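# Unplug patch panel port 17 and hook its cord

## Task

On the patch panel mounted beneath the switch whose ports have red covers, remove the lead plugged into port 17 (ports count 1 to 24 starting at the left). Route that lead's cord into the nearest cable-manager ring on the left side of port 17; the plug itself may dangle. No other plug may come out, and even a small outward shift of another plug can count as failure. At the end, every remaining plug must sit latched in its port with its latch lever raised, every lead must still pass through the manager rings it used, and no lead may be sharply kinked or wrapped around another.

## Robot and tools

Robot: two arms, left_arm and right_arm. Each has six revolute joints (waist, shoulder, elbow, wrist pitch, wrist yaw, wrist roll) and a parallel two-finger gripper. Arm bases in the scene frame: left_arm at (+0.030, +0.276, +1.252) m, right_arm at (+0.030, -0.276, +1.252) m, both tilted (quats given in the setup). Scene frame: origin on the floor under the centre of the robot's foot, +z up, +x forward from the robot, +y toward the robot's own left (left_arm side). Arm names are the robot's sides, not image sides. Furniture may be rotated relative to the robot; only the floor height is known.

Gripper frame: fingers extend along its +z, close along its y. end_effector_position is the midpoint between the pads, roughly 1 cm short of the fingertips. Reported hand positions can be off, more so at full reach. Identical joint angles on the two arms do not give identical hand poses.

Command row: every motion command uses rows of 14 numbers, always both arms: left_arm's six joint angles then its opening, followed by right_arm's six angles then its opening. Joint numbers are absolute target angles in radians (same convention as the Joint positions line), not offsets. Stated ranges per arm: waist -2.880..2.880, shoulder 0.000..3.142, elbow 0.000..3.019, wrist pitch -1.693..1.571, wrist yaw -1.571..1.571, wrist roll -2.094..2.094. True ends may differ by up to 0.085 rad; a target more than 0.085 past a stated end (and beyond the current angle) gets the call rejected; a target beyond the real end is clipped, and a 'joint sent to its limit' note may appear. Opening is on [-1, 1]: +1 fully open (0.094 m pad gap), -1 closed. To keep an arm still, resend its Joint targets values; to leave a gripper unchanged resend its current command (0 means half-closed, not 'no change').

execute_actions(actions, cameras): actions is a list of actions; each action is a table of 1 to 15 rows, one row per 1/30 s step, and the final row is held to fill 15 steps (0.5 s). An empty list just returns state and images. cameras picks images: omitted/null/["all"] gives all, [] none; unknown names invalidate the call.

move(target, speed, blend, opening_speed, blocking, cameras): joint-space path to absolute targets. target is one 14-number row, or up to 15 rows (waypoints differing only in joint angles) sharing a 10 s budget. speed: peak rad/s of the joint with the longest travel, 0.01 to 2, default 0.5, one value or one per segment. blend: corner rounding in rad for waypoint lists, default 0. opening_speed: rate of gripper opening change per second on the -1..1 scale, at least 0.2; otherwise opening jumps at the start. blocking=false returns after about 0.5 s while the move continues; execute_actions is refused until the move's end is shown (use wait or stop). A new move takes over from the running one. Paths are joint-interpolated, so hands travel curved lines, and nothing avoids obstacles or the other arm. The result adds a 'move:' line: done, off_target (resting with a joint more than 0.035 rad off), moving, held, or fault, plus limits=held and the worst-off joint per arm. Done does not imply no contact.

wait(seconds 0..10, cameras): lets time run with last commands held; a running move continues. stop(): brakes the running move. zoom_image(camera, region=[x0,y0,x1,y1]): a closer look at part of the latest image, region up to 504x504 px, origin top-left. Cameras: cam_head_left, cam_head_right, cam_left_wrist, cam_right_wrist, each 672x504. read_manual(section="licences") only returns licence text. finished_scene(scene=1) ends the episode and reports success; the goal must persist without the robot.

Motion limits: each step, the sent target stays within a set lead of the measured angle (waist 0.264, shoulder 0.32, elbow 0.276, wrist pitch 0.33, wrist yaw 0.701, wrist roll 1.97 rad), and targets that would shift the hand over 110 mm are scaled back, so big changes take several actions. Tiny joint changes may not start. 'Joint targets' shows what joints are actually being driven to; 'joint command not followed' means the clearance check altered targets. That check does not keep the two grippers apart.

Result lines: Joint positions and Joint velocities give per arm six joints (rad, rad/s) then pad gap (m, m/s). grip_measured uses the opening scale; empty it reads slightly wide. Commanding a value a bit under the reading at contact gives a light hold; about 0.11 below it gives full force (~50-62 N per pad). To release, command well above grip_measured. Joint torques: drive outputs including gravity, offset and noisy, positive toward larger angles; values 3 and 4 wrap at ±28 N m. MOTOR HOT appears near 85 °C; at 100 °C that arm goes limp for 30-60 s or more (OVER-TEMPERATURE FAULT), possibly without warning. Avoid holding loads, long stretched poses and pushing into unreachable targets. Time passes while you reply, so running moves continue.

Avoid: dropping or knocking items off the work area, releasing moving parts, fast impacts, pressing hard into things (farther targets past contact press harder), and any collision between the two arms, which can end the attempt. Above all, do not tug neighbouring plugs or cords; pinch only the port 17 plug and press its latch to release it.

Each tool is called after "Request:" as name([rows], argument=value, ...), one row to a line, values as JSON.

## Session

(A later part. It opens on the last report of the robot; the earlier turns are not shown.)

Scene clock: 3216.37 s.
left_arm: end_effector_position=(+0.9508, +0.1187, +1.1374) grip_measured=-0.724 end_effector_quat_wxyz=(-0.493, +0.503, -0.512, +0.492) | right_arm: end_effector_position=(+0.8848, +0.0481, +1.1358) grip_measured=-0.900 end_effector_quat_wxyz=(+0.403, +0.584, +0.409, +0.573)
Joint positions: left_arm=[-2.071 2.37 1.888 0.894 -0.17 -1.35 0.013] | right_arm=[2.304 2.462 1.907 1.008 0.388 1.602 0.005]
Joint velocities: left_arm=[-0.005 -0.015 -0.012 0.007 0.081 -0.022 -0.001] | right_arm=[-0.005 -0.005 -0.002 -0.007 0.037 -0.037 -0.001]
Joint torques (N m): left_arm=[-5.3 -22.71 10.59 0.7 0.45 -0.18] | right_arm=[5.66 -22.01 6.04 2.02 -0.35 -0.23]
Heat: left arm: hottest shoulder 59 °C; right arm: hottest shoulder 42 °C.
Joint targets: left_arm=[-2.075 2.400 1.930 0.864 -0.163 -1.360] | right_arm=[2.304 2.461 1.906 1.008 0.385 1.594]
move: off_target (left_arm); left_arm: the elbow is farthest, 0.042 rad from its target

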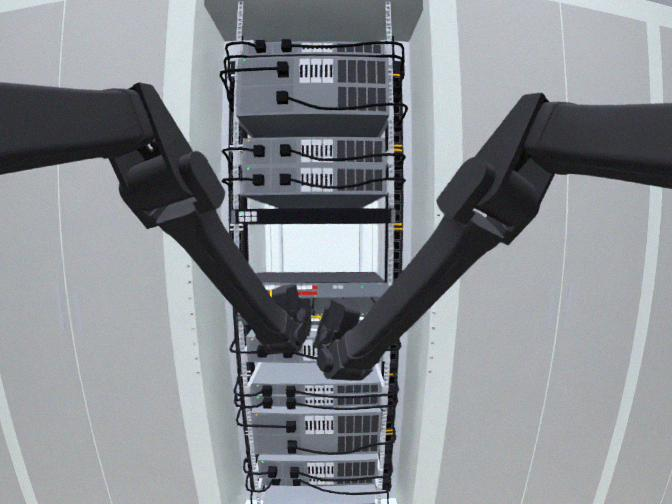

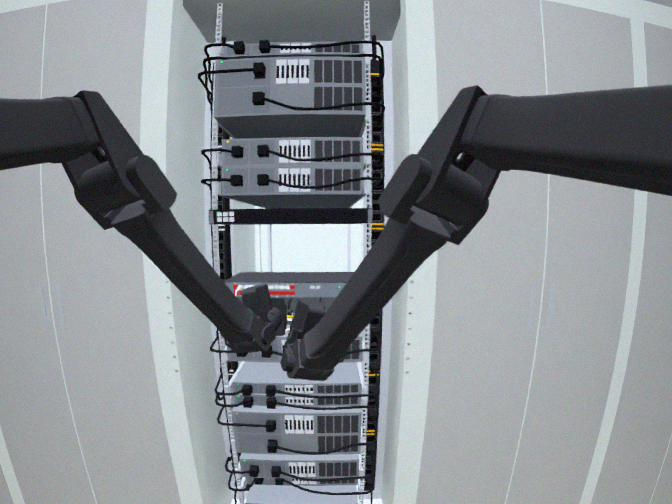

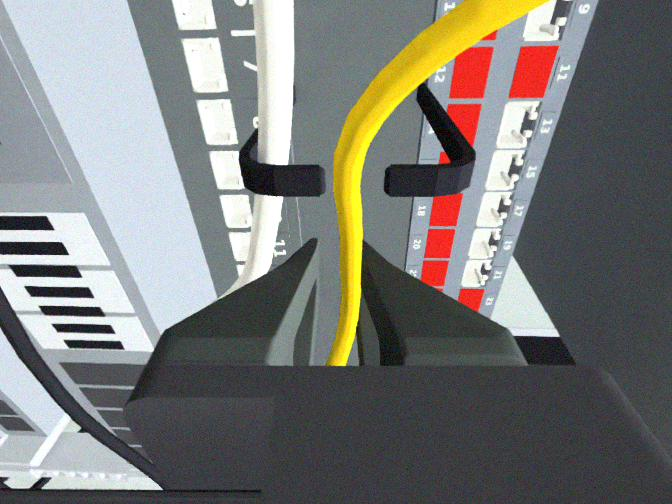

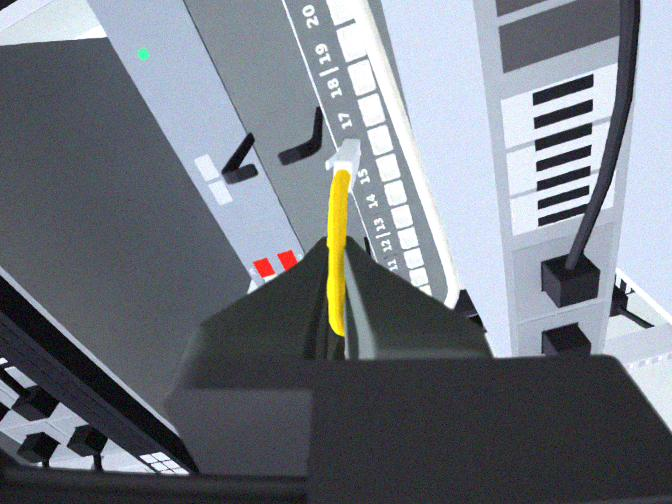

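Request:
move(target=[-2.075,2.40,1.93,0.865,-0.163,-1.36,-0.98,2.304,2.461,1.906,1.008,0.378,1.594,-0.97], opening_speed=0.3)

Request:
move(target=[-2.05,2.394,1.912,0.91,-0.144,-1.36,-0.98,2.304,2.461,1.906,1.008,0.378,1.594,-0.97], speed=0.15)

Request:
move(target=[-2.05,2.394,1.912,0.91,-0.144,-1.36,-0.98,2.322,2.533,2.0,1.04,0.396,1.9,-0.97], speed=0.2)

Scene clock: 3252.37 s.
left_arm: end_effector_position=(+0.9513, +0.1186, +1.1374) grip_measured=-0.934 end_effector_quat_wxyz=(-0.493, +0.503, -0.512, +0.491) | right_arm: end_effector_position=(+0.8848, +0.0481, +1.1358) grip_measured=-0.900 end_effector_quat_wxyz=(+0.403, +0.584, +0.409, +0.573)
Joint positions: left_arm=[-2.071 2.37 1.89 0.891 -0.17 -1.35 0.003] | right_arm=[2.304 2.462 1.907 1.008 0.388 1.602 0.005]
Joint velocities: left_arm=[-0.015 -0.015 -0.007 0.012 -0.022 0.051 -0.001] | right_arm=[0.005 0.005 -0.007 -0.027 0.007 -0.037 0]
Joint torques (N m): left_arm=[-5.6 -22.53 10.54 0.8 0.43 -0.18] | right_arm=[6.71 -22.48 6.2 2.07 -0.61 -0.21]
Heat: left arm: hottest shoulder 60 °C; right arm: hottest shoulder 43 °C.
Joint targets: left_arm=[-2.076 2.400 1.930 0.864 -0.163 -1.360] | right_arm=[2.304 2.461 1.906 1.008 0.378 1.594]
move: off_target (left_arm); left_arm: the elbow is farthest, 0.040 rad from its target

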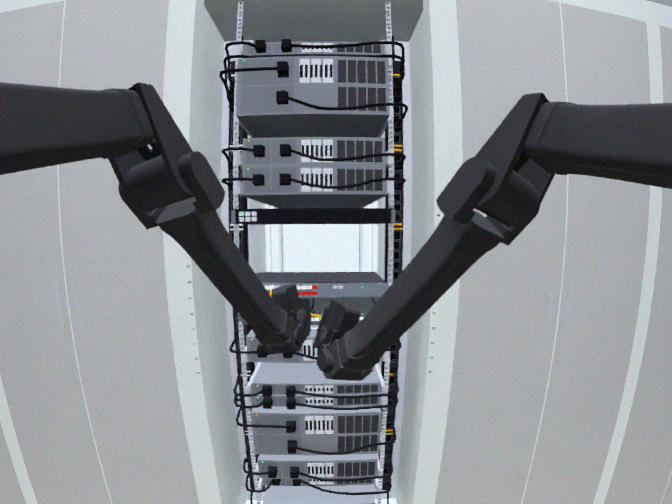

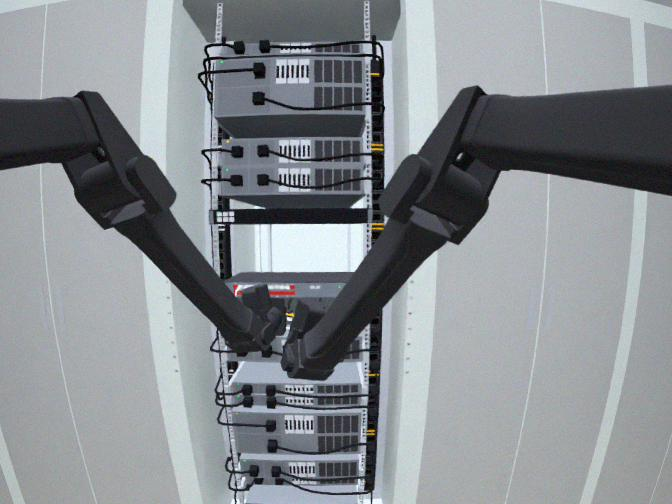

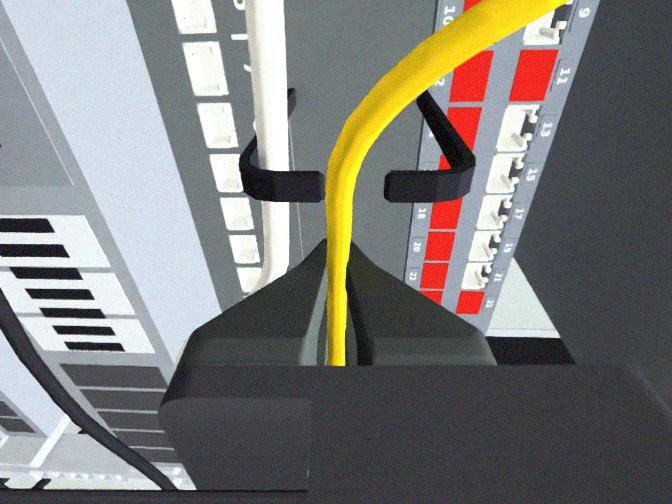

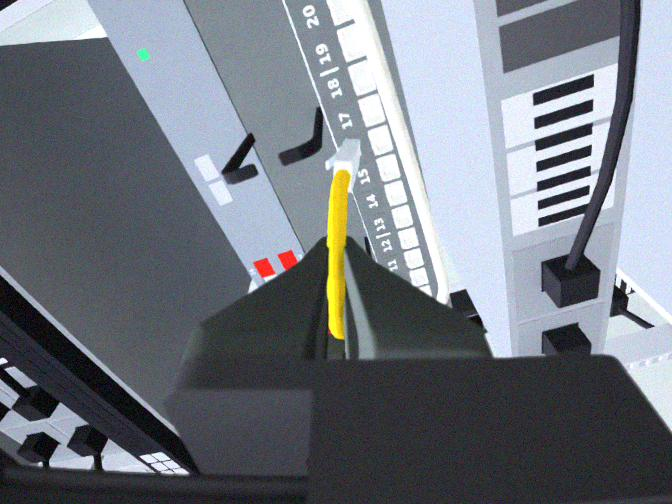

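Scene clock: 3253.17 s.
left_arm: end_effector_position=(+0.9520, +0.1204, +1.1370) grip_measured=-0.936 end_effector_quat_wxyz=(-0.491, +0.498, -0.516, +0.496) | right_arm: end_effector_position=(+0.8848, +0.0486, +1.1359) grip_measured=-0.900 end_effector_quat_wxyz=(+0.402, +0.584, +0.410, +0.574)
Joint positions: left_arm=[-2.065 2.37 1.89 0.891 -0.149 -1.35 0.003] | right_arm=[2.304 2.462 1.907 1.008 0.385 1.602 0.005]
Joint velocities: left_arm=[-0.005 -0.005 0.002 -0.012 -0.022 -0.066 0] | right_arm=[0.005 -0.005 -0.017 0.012 -0.051 -0.007 0]
Joint torques (N m): left_arm=[-3.72 -23.47 9.06 2.63 0.33 -0.19] | right_arm=[6.89 -22.89 6.15 2.14 -0.49 -0.19]
Heat: left arm: hottest shoulder 60 °C; right arm: hottest shoulder 43 °C.
Joint targets: left_arm=[-2.049 2.394 1.912 0.910 -0.144 -1.360] | right_arm=[2.304 2.461 1.906 1.008 0.378 1.594]
move: done

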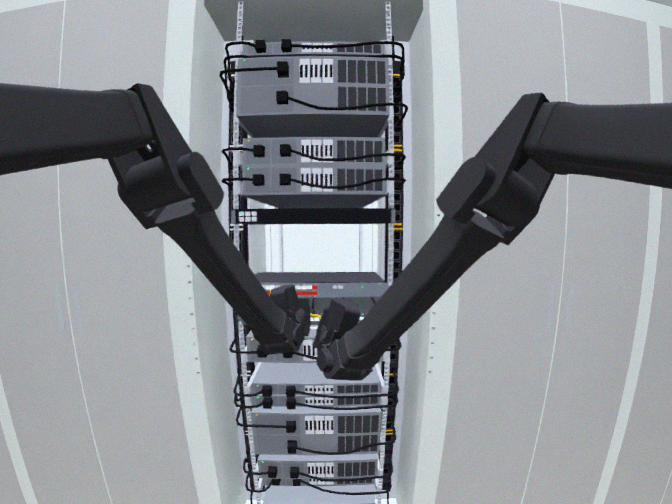

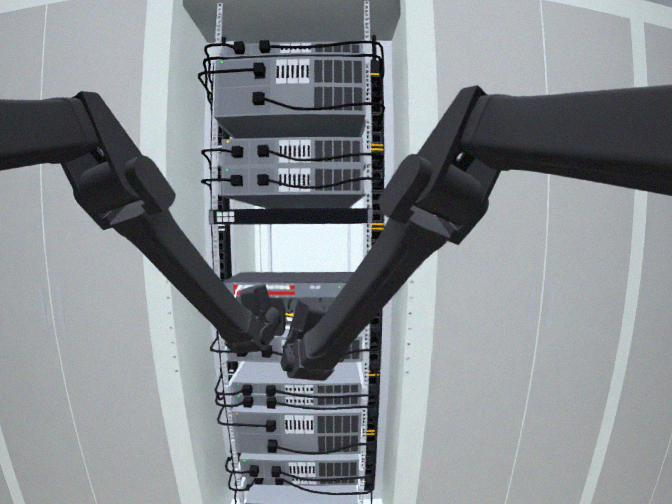

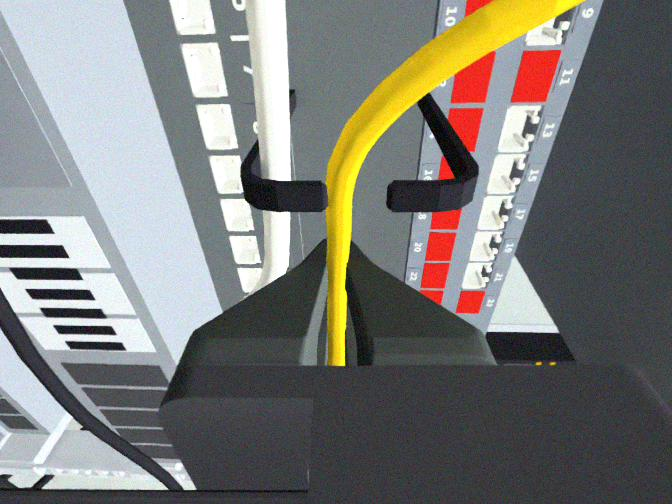

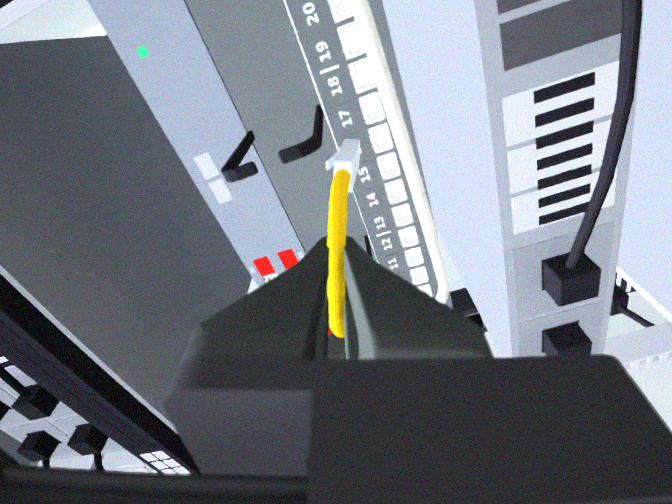

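Scene clock: 3255.43 s.
left_arm: end_effector_position=(+0.9522, +0.1216, +1.1376) grip_measured=-0.936 end_effector_quat_wxyz=(-0.492, +0.497, -0.515, +0.496) | right_arm: end_effector_position=(+0.8873, +0.0512, +1.1254) grip_measured=-0.900 end_effector_quat_wxyz=(+0.323, +0.635, +0.316, +0.626)
Joint positions: left_arm=[-2.063 2.37 1.89 0.894 -0.147 -1.35 0.003] | right_arm=[2.304 2.503 1.956 1.016 0.395 1.883 0.005]
Joint velocities: left_arm=[-0.005 0.005 -0.007 -0.002 -0.051 -0.051 -0.001] | right_arm=[-0.005 -0.015 0.002 0.012 0.007 0.051 0.001]
Joint torques (N m): left_arm=[-3.6 -23.3 9.03 2.39 0.25 -0.22] | right_arm=[7.12 -19.72 9.36 2.84 -0.19 0.11]
Heat: left arm: hottest shoulder 60 °C; right arm: hottest shoulder 43 °C.
Joint targets: left_arm=[-2.049 2.394 1.912 0.910 -0.144 -1.360] | right_arm=[2.322 2.534 2.000 1.040 0.396 1.900]
move: off_target (right_arm); right_arm: the elbow is farthest, 0.044 rad from its target

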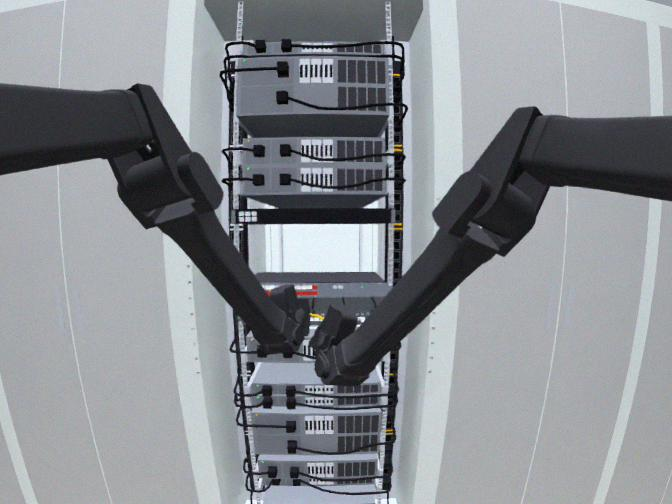

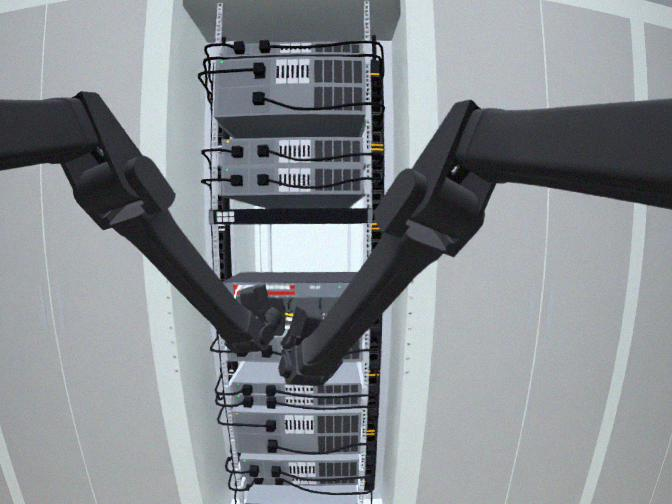

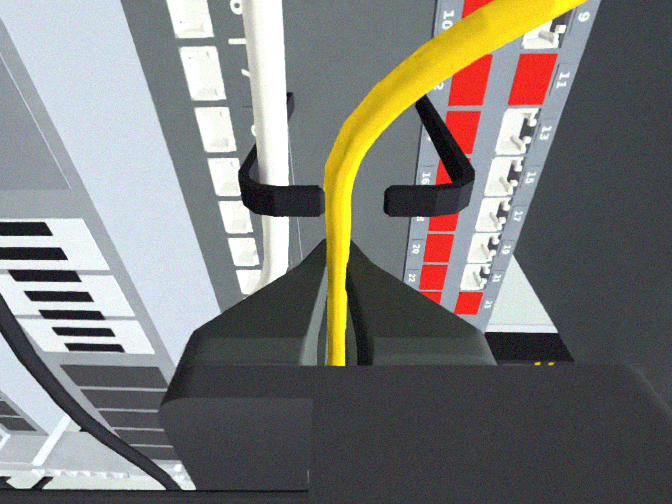

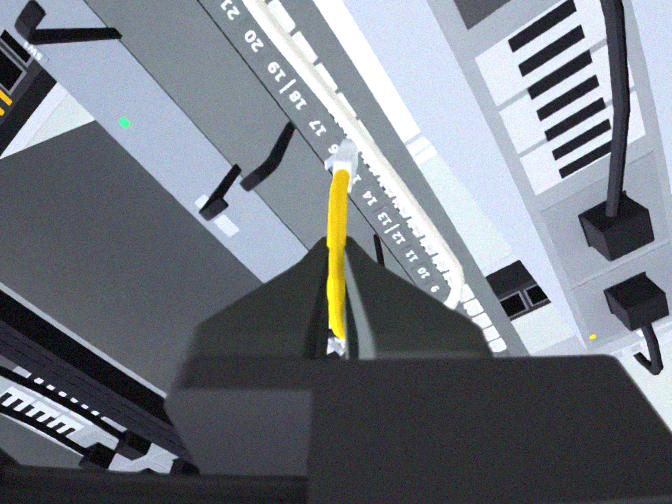

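Request:
zoom_image(camera="cam_head_left", region=[250, 270, 370, 370])

Request:
zoom_image(camera="cam_head_right", region=[220, 270, 340, 370])

Scaled by 4.200 from the camera's 672x504 image, which has a finer 960x720 frame.

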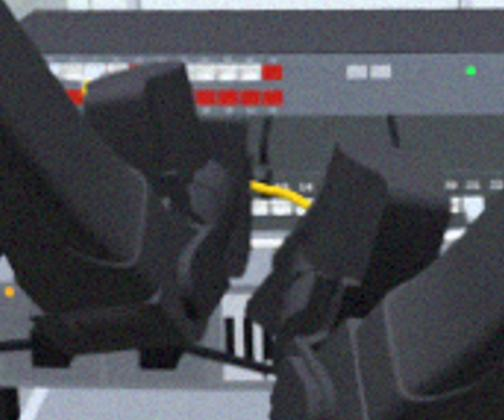

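Scaled by 4.200 from the camera's 672x504 image, which has a finer 960x720 frame.

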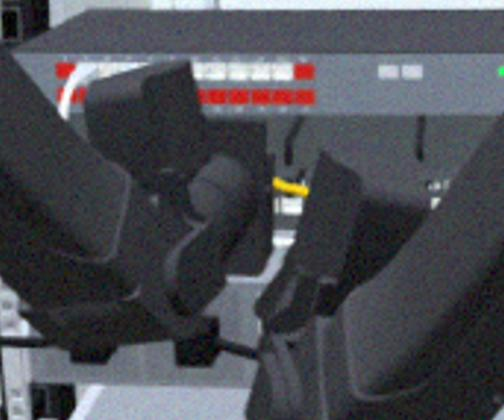

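Request:
move(target=[-2.05,2.394,1.912,0.91,-0.144,-1.36,-0.98,2.325,2.55,2.12,0.965,0.385,1.945,-0.97], speed=0.15)

Request:
zoom_image(camera="cam_head_left", region=[250, 270, 370, 370])

Request:
zoom_image(camera="cam_head_right", region=[220, 270, 340, 370])

Scene clock: 3267.83 s.
left_arm: end_effector_position=(+0.9522, +0.1216, +1.1376) grip_measured=-0.936 end_effector_quat_wxyz=(-0.492, +0.497, -0.515, +0.496) | right_arm: end_effector_position=(+0.8873, +0.0512, +1.1254) grip_measured=-0.900 end_effector_quat_wxyz=(+0.322, +0.635, +0.316, +0.627)
Joint positions: left_arm=[-2.063 2.37 1.89 0.894 -0.147 -1.35 0.003] | right_arm=[2.304 2.503 1.956 1.016 0.395 1.884 0.005]
Joint velocities: left_arm=[-0.005 -0.005 -0.017 -0.002 0.037 0.022 0] | right_arm=[-0.005 0.005 0.022 0.002 -0.066 -0.037 0]
Joint torques (N m): left_arm=[-3.96 -23.53 9.09 2.41 0.28 -0.2] | right_arm=[6.07 -22.53 6.17 2.15 -0.24 -0.12]
Heat: left arm: hottest shoulder 60 °C; right arm: hottest shoulder 43 °C.
Joint targets: left_arm=[-2.050 2.394 1.912 0.910 -0.144 -1.360] | right_arm=[2.304 2.503 1.956 1.016 0.395 1.884]
move: held (right_arm; a check stopped the path); limits=held; right_arm: the elbow is farthest, 0.164 rad from its target
joint command not followed: on one or more control steps a check withheld the commanded joint targets of the right arm, and it was not sent them on those steps.
cause: the commanded joint targets, or the way to them, would bring a part of the robot too close to another arm (this arm's gripper housing and the left arm's wrist (the part past joint 5), where that arm would come to rest).

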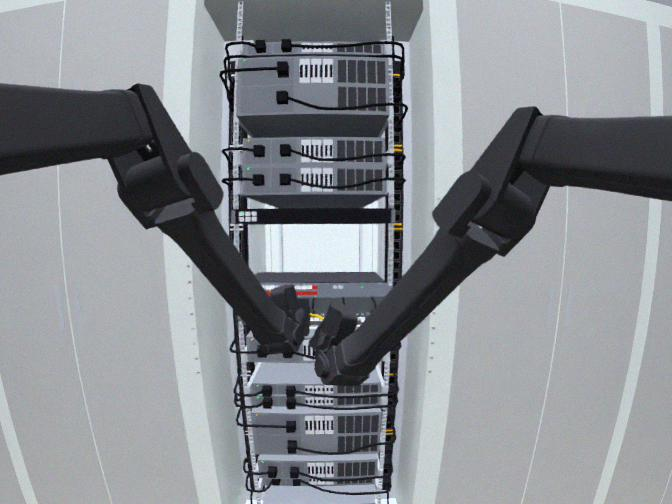

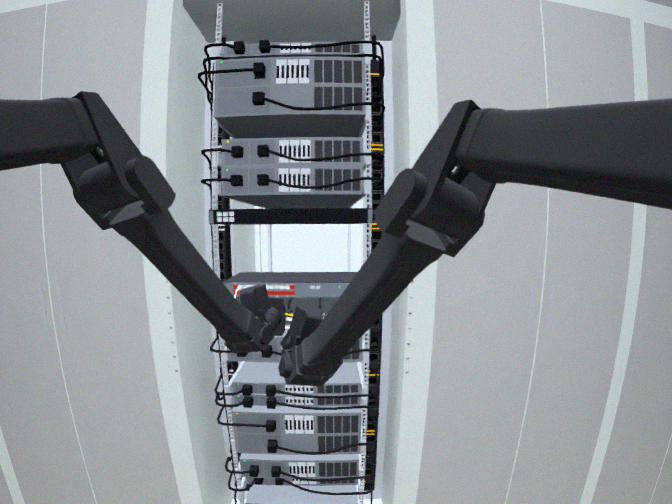

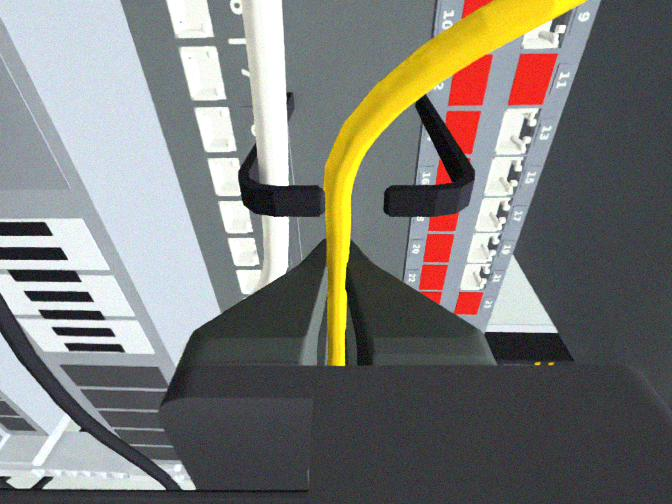

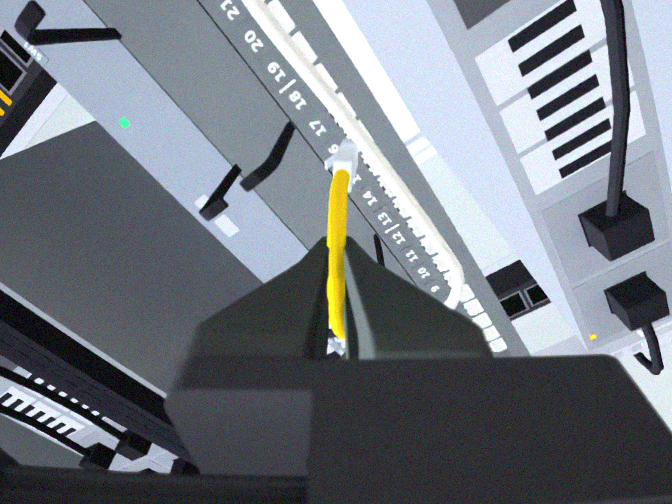

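Scaled by 4.200 from the camera's 672x504 image, which has a finer 960x720 frame.

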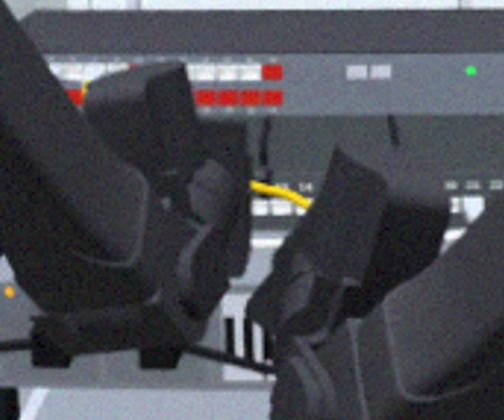

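Scaled by 4.200 from the camera's 672x504 image, which has a finer 960x720 frame.

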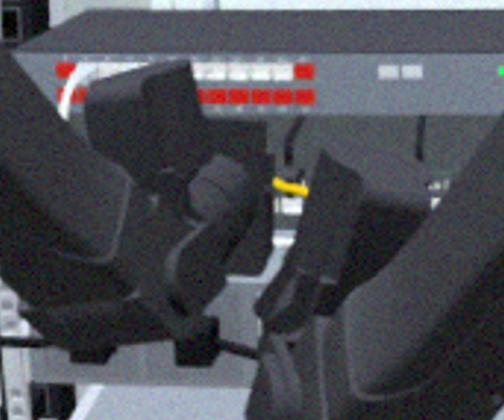

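Request:
move(target=[-2.03,2.394,1.89,0.925,-0.13,-1.36,-0.98,2.304,2.503,1.956,1.016,0.395,1.884,-0.97], speed=0.15, cameras=[])

Request:
move(target=[-2.03,2.394,1.89,0.925,-0.13,-1.36,-0.98,2.302,2.54,2.09,0.985,0.38,1.97,-0.97], speed=0.15)

Request:
zoom_image(camera="cam_head_left", region=[250, 270, 370, 370])

Request:
zoom_image(camera="cam_head_right", region=[220, 270, 340, 370])

Scene clock: 3282.23 s.
left_arm: end_effector_position=(+0.9522, +0.1218, +1.1389) grip_measured=-0.936 end_effector_quat_wxyz=(-0.492, +0.491, -0.514, +0.502) | right_arm: end_effector_position=(+0.8873, +0.0512, +1.1254) grip_measured=-0.900 end_effector_quat_wxyz=(+0.322, +0.635, +0.316, +0.627)
Joint positions: left_arm=[-2.06 2.371 1.89 0.904 -0.13 -1.35 0.003] | right_arm=[2.304 2.503 1.956 1.016 0.395 1.884 0.005]
Joint velocities: left_arm=[-0.024 -0.005 -0.007 0.022 -0.022 -0.007 0] | right_arm=[-0.005 -0.005 -0.002 0.002 -0.066 0.022 0.001]
Joint torques (N m): left_arm=[-2.84 -23.3 7.1 2.69 0.15 -0.19] | right_arm=[6.71 -22.53 6.2 2.09 -0.16 -0.11]
Heat: left arm: hottest shoulder 60 °C; right arm: hottest shoulder 43 °C.
Joint targets: left_arm=[-2.031 2.394 1.890 0.925 -0.130 -1.360] | right_arm=[2.304 2.503 1.956 1.016 0.395 1.884]
move: done
No camera images: "cameras" was empty.

Scene clock: 3283.73 s.
left_arm: end_effector_position=(+0.9536, +0.1315, +1.1385) grip_measured=-0.937 end_effector_quat_wxyz=(-0.496, +0.492, -0.512, +0.500) | right_arm: end_effector_position=(+0.9039, +0.0536, +1.1409) grip_measured=-0.900 end_effector_quat_wxyz=(+0.307, +0.637, +0.286, +0.647)
Joint positions: left_arm=[-2.049 2.371 1.89 0.911 -0.13 -1.35 0.003] | right_arm=[2.304 2.52 2.03 0.996 0.392 1.941 0.005]
Joint velocities: left_arm=[0.005 -0.005 -0.002 -0.002 -0.007 0.037 0] | right_arm=[-0.005 -0.005 0.017 0.002 0.007 0.037 0]
Joint torques (N m): left_arm=[-3.14 -23.12 7.08 2.33 0.15 -0.16] | right_arm=[5.77 -21.6 10.96 1.52 -0.72 0.09]
Heat: left arm: hottest shoulder 60 °C; right arm: hottest shoulder 43 °C.
Joint targets: left_arm=[-2.030 2.394 1.890 0.924 -0.130 -1.360] | right_arm=[2.302 2.540 2.090 0.985 0.381 1.961]
move: off_target (right_arm); right_arm: the elbow is farthest, 0.060 rad from its target

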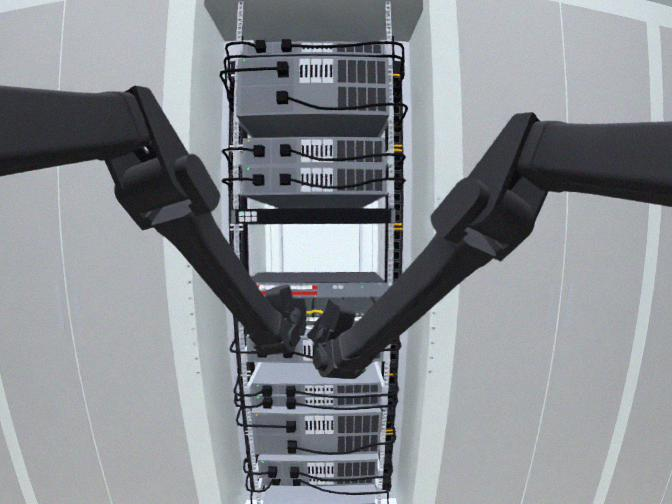

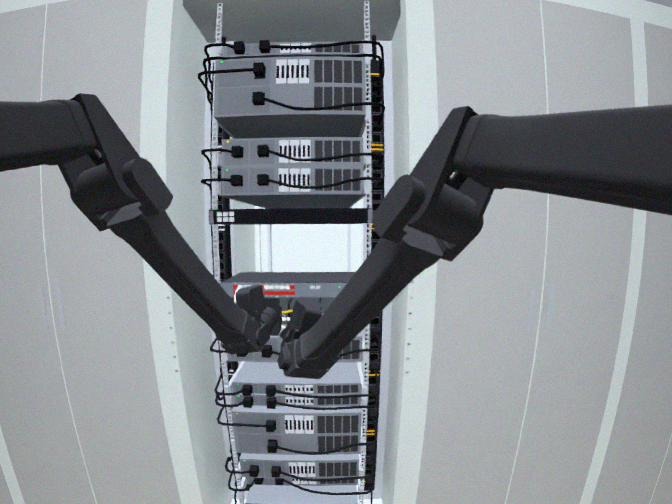

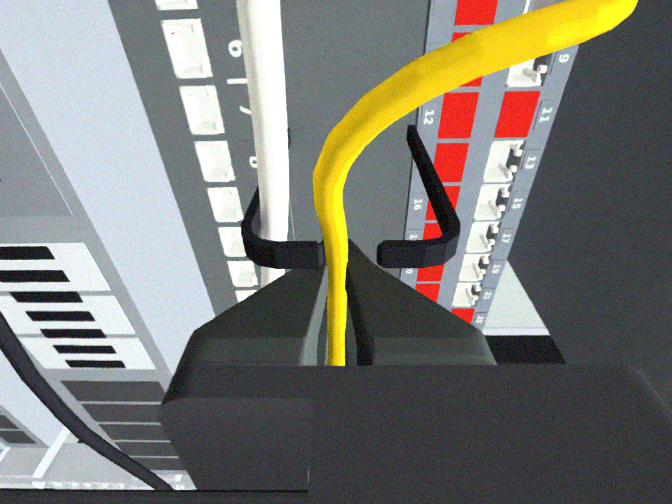

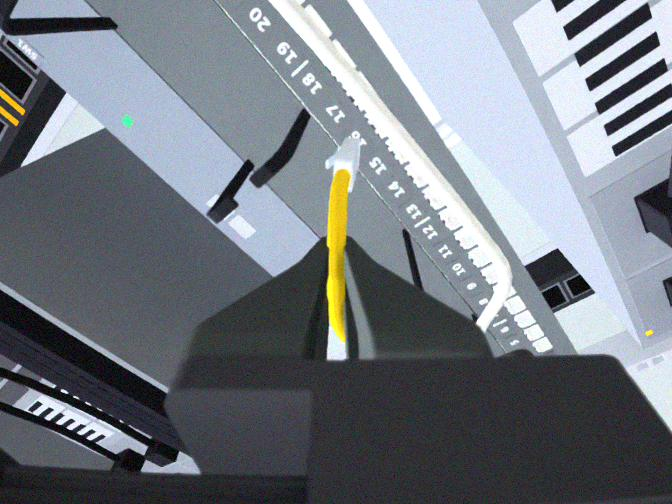

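Scaled by 4.200 from the camera's 672x504 image, which has a finer 960x720 frame.

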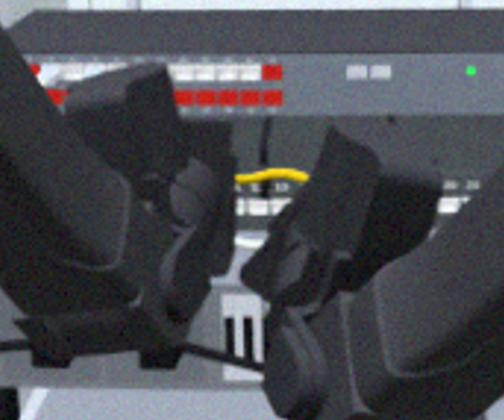

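Scaled by 4.200 from the camera's 672x504 image, which has a finer 960x720 frame.

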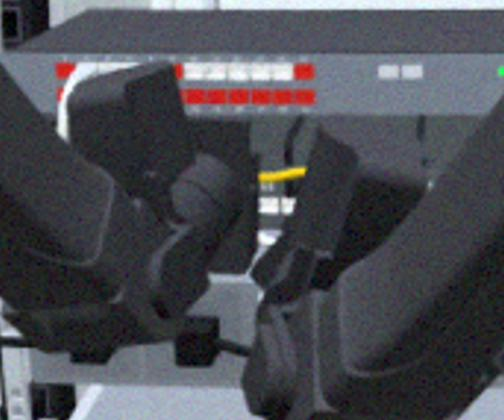

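Request:
move(target=[-2.03,2.394,1.89,0.905,-0.13,-1.36,-0.98,2.302,2.54,2.07,0.935,0.38,1.97,-0.97], speed=0.15, cameras=["cam_head_left","cam_head_right"])

Request:
zoom_image(camera="cam_head_left", region=[280, 290, 350, 340])

Request:
zoom_image(camera="cam_head_right", region=[260, 290, 330, 340])

Scene clock: 3294.23 s.
left_arm: end_effector_position=(+0.9537, +0.1328, +1.1382) grip_measured=-0.937 end_effector_quat_wxyz=(-0.497, +0.492, -0.511, +0.499) | right_arm: end_effector_position=(+0.9044, +0.0559, +1.1301) grip_measured=-0.900 end_effector_quat_wxyz=(+0.296, +0.649, +0.295, +0.636)
Joint positions: left_arm=[-2.048 2.371 1.89 0.911 -0.13 -1.35 0.003] | right_arm=[2.302 2.52 2.03 0.948 0.392 1.963 0.005]
Joint velocities: left_arm=[-0.024 -0.005 0.002 -0.002 0.007 0.051 0.001] | right_arm=[-0.005 -0.015 0.002 -0.012 -0.022 0.037 0.001]
Joint torques (N m): left_arm=[-3.37 -23.88 7.13 1.51 0.16 -0.18] | right_arm=[6.07 -20.95 9.54 1.58 -0.68 0.07]
Heat: left arm: hottest shoulder 58 °C; right arm: hottest shoulder 44 °C.
Joint targets: left_arm=[-2.030 2.394 1.890 0.905 -0.130 -1.360] | right_arm=[2.303 2.540 2.070 0.935 0.380 1.979]
move: off_target (right_arm); right_arm: the elbow is farthest, 0.040 rad from its target
Images, in order (width x height): cam_head_left 672x504, cam_head_right 672x504.

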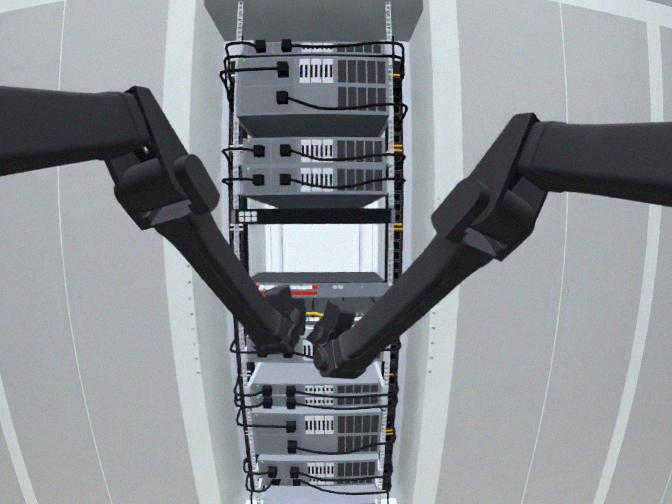

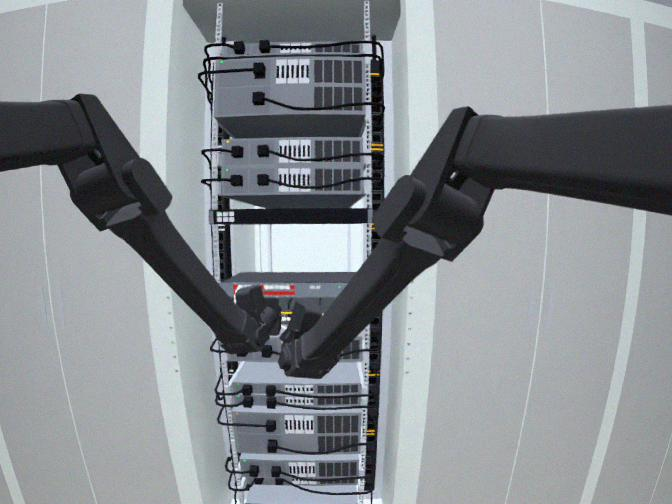

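Scaled by 7.200 from the camera's 672x504 image, which has a finer 960x720 frame.

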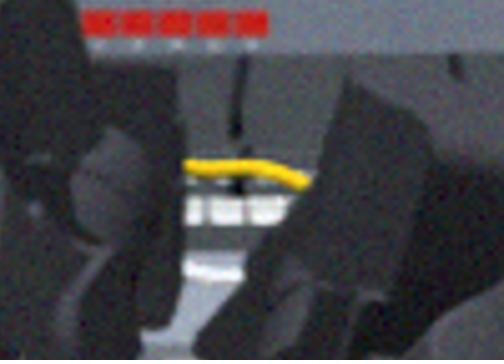

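Scaled by 7.200 from the camera's 672x504 image, which has a finer 960x720 frame.

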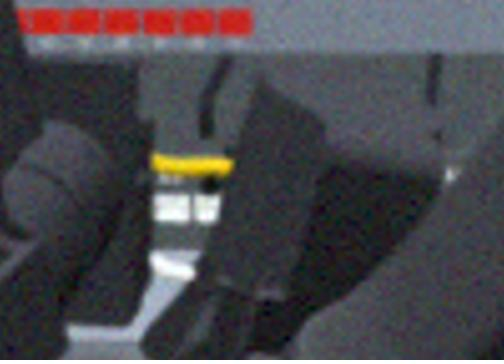

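Request:
move(target=[-2.03,2.394,1.89,0.905,-0.13,-1.36,-0.98,2.295,2.555,2.145,0.885,0.375,1.97,-0.97], speed=0.15)

Request:
zoom_image(camera="cam_head_left", region=[280, 290, 350, 340])

Request:
zoom_image(camera="cam_head_right", region=[260, 290, 330, 340])

Scene clock: 3306.83 s.
left_arm: end_effector_position=(+0.9539, +0.1343, +1.1383) grip_measured=-0.937 end_effector_quat_wxyz=(-0.498, +0.492, -0.511, +0.499) | right_arm: end_effector_position=(+0.9196, +0.0511, +1.1322) grip_measured=-0.900 end_effector_quat_wxyz=(+0.298, +0.650, +0.297, +0.632)
Joint positions: left_arm=[-2.046 2.371 1.89 0.912 -0.13 -1.35 0.003] | right_arm=[2.292 2.532 2.085 0.898 0.388 1.963 0.005]
Joint velocities: left_arm=[0.015 0.005 -0.007 -0.012 -0.007 0.022 -0.001] | right_arm=[-0.005 -0.015 -0.002 -0.027 -0.007 -0.007 0]
Joint torques (N m): left_arm=[-3.6 -23.59 7.04 1.57 0.17 -0.19] | right_arm=[7.24 -20.78 11.12 1.59 -0.75 -0.07]
Heat: left arm: hottest shoulder 58 °C; right arm: hottest shoulder 45 °C.
Joint targets: left_arm=[-2.029 2.394 1.890 0.907 -0.130 -1.360] | right_arm=[2.294 2.555 2.146 0.884 0.374 1.969]
move: off_target (right_arm); right_arm: the elbow is farthest, 0.060 rad from its target

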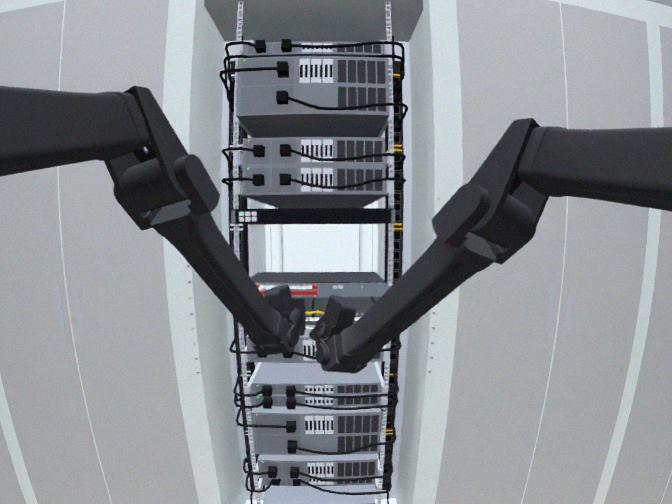

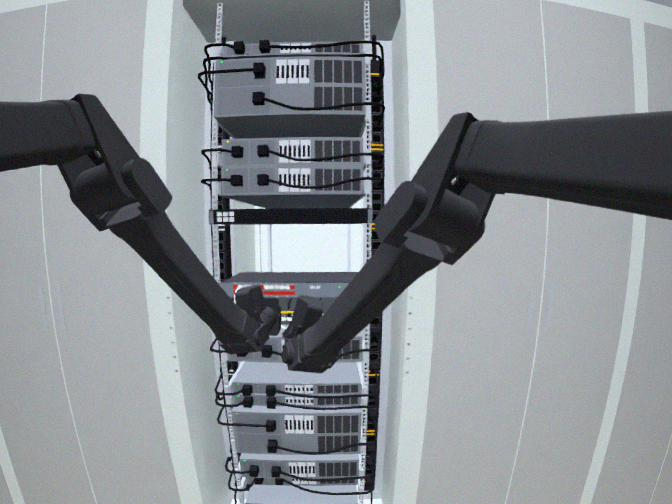

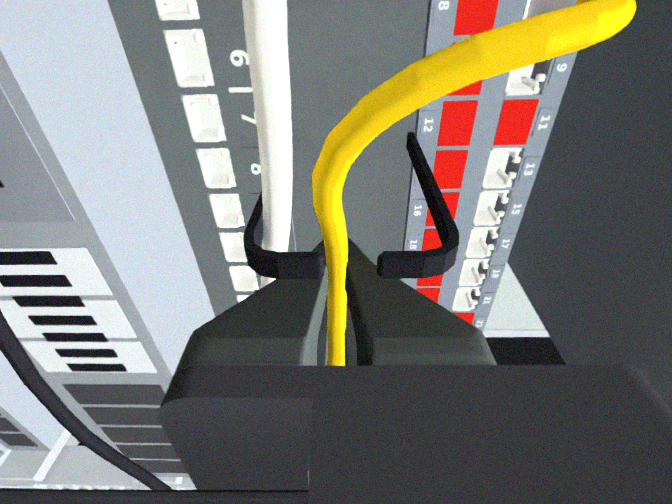

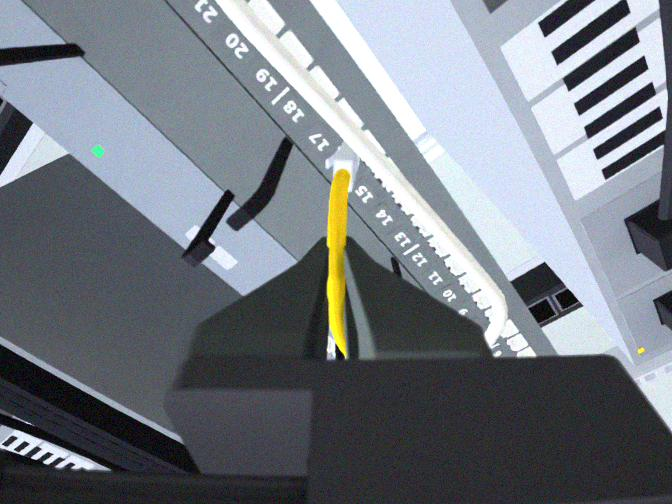

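Scaled by 7.200 from the camera's 672x504 image, which has a finer 960x720 frame.

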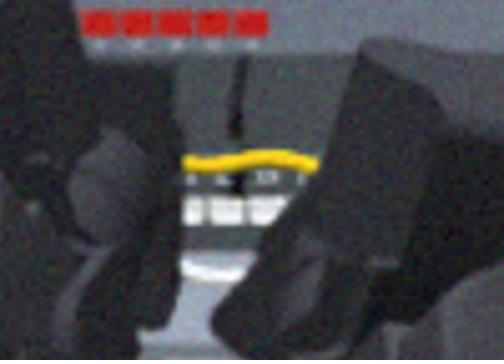

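Scaled by 7.200 from the camera's 672x504 image, which has a finer 960x720 frame.

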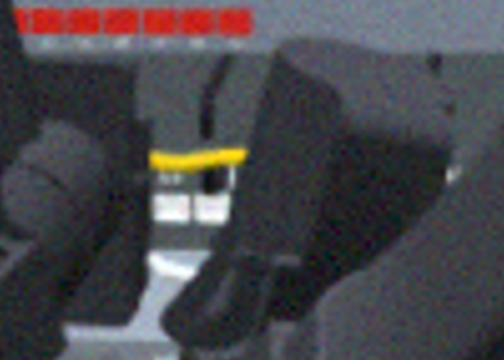

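Request:
move(target=[-2.033,2.41,1.885,0.865,-0.13,-1.36,-0.98,2.295,2.57,2.15,0.85,0.375,1.97,-0.97], speed=0.15)

Request:
zoom_image(camera="cam_head_left", region=[280, 290, 350, 340])

Request:
zoom_image(camera="cam_head_right", region=[260, 290, 330, 340])

Scene clock: 3318.60 s.
left_arm: end_effector_position=(+0.9539, +0.1336, +1.1350) grip_measured=-0.937 end_effector_quat_wxyz=(-0.495, +0.493, -0.516, +0.495) | right_arm: end_effector_position=(+0.9178, +0.0535, +1.1175) grip_measured=-0.900 end_effector_quat_wxyz=(+0.295, +0.657, +0.310, +0.621)
Joint positions: left_arm=[-2.046 2.371 1.89 0.898 -0.13 -1.346 0.003] | right_arm=[2.29 2.545 2.091 0.867 0.388 1.963 0.005]
Joint velocities: left_arm=[0.005 -0.005 -0.007 -0.022 0.022 -0.022 0.001] | right_arm=[-0.005 -0.005 -0.002 -0.037 -0.007 0.007 0]
Joint torques (N m): left_arm=[-4.07 -21.71 6.69 0.51 0.13 -0.2] | right_arm=[5.95 -21.36 10.93 1.69 -0.73 -0.04]
Heat: left arm: hottest shoulder 58 °C; right arm: hottest shoulder 46 °C.
Joint targets: left_arm=[-2.033 2.410 1.885 0.864 -0.130 -1.355] | right_arm=[2.295 2.569 2.150 0.851 0.375 1.970]
move: off_target (left_arm, right_arm); left_arm: the shoulder is farthest, 0.039 rad from its target; right_arm: the elbow is farthest, 0.059 rad from its target

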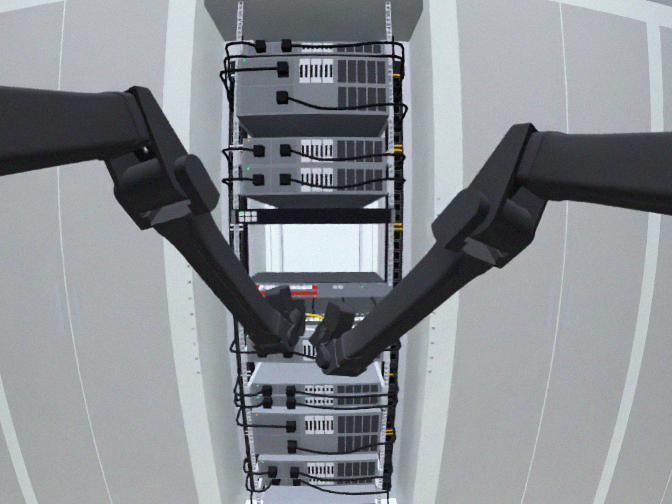

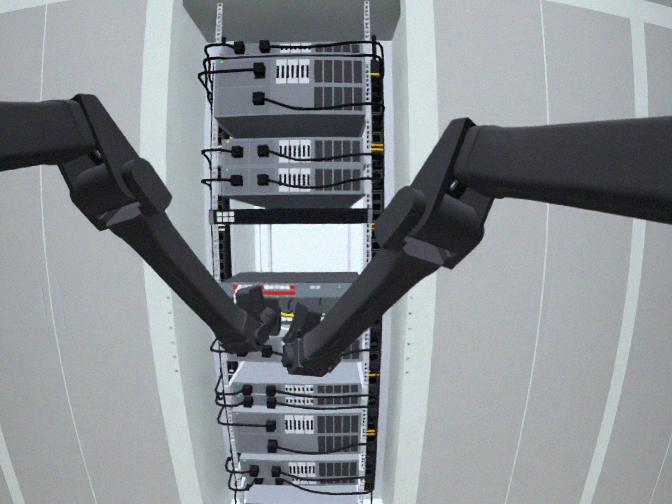

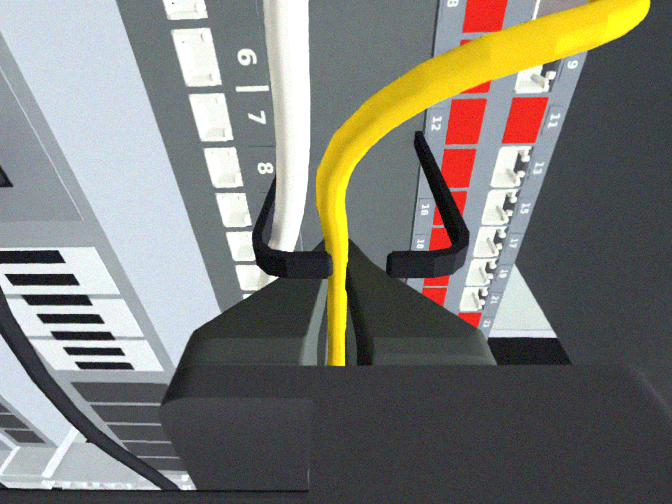

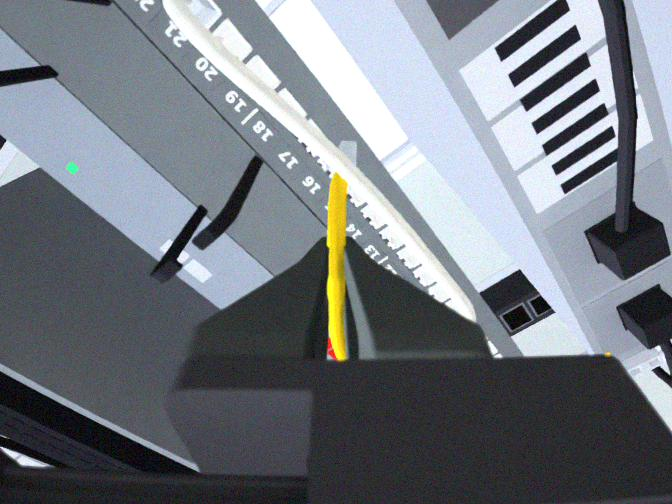

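Scaled by 7.200 from the camera's 672x504 image, which has a finer 960x720 frame.

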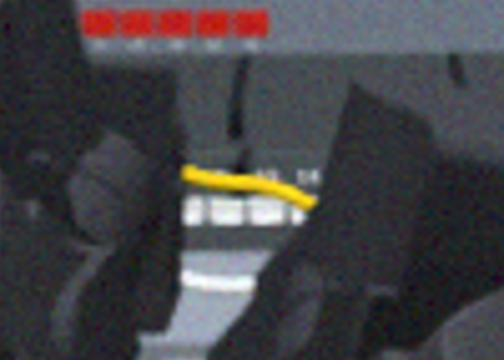

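Scaled by 7.200 from the camera's 672x504 image, which has a finer 960x720 frame.

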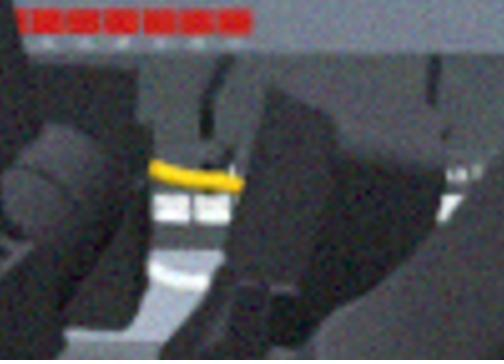

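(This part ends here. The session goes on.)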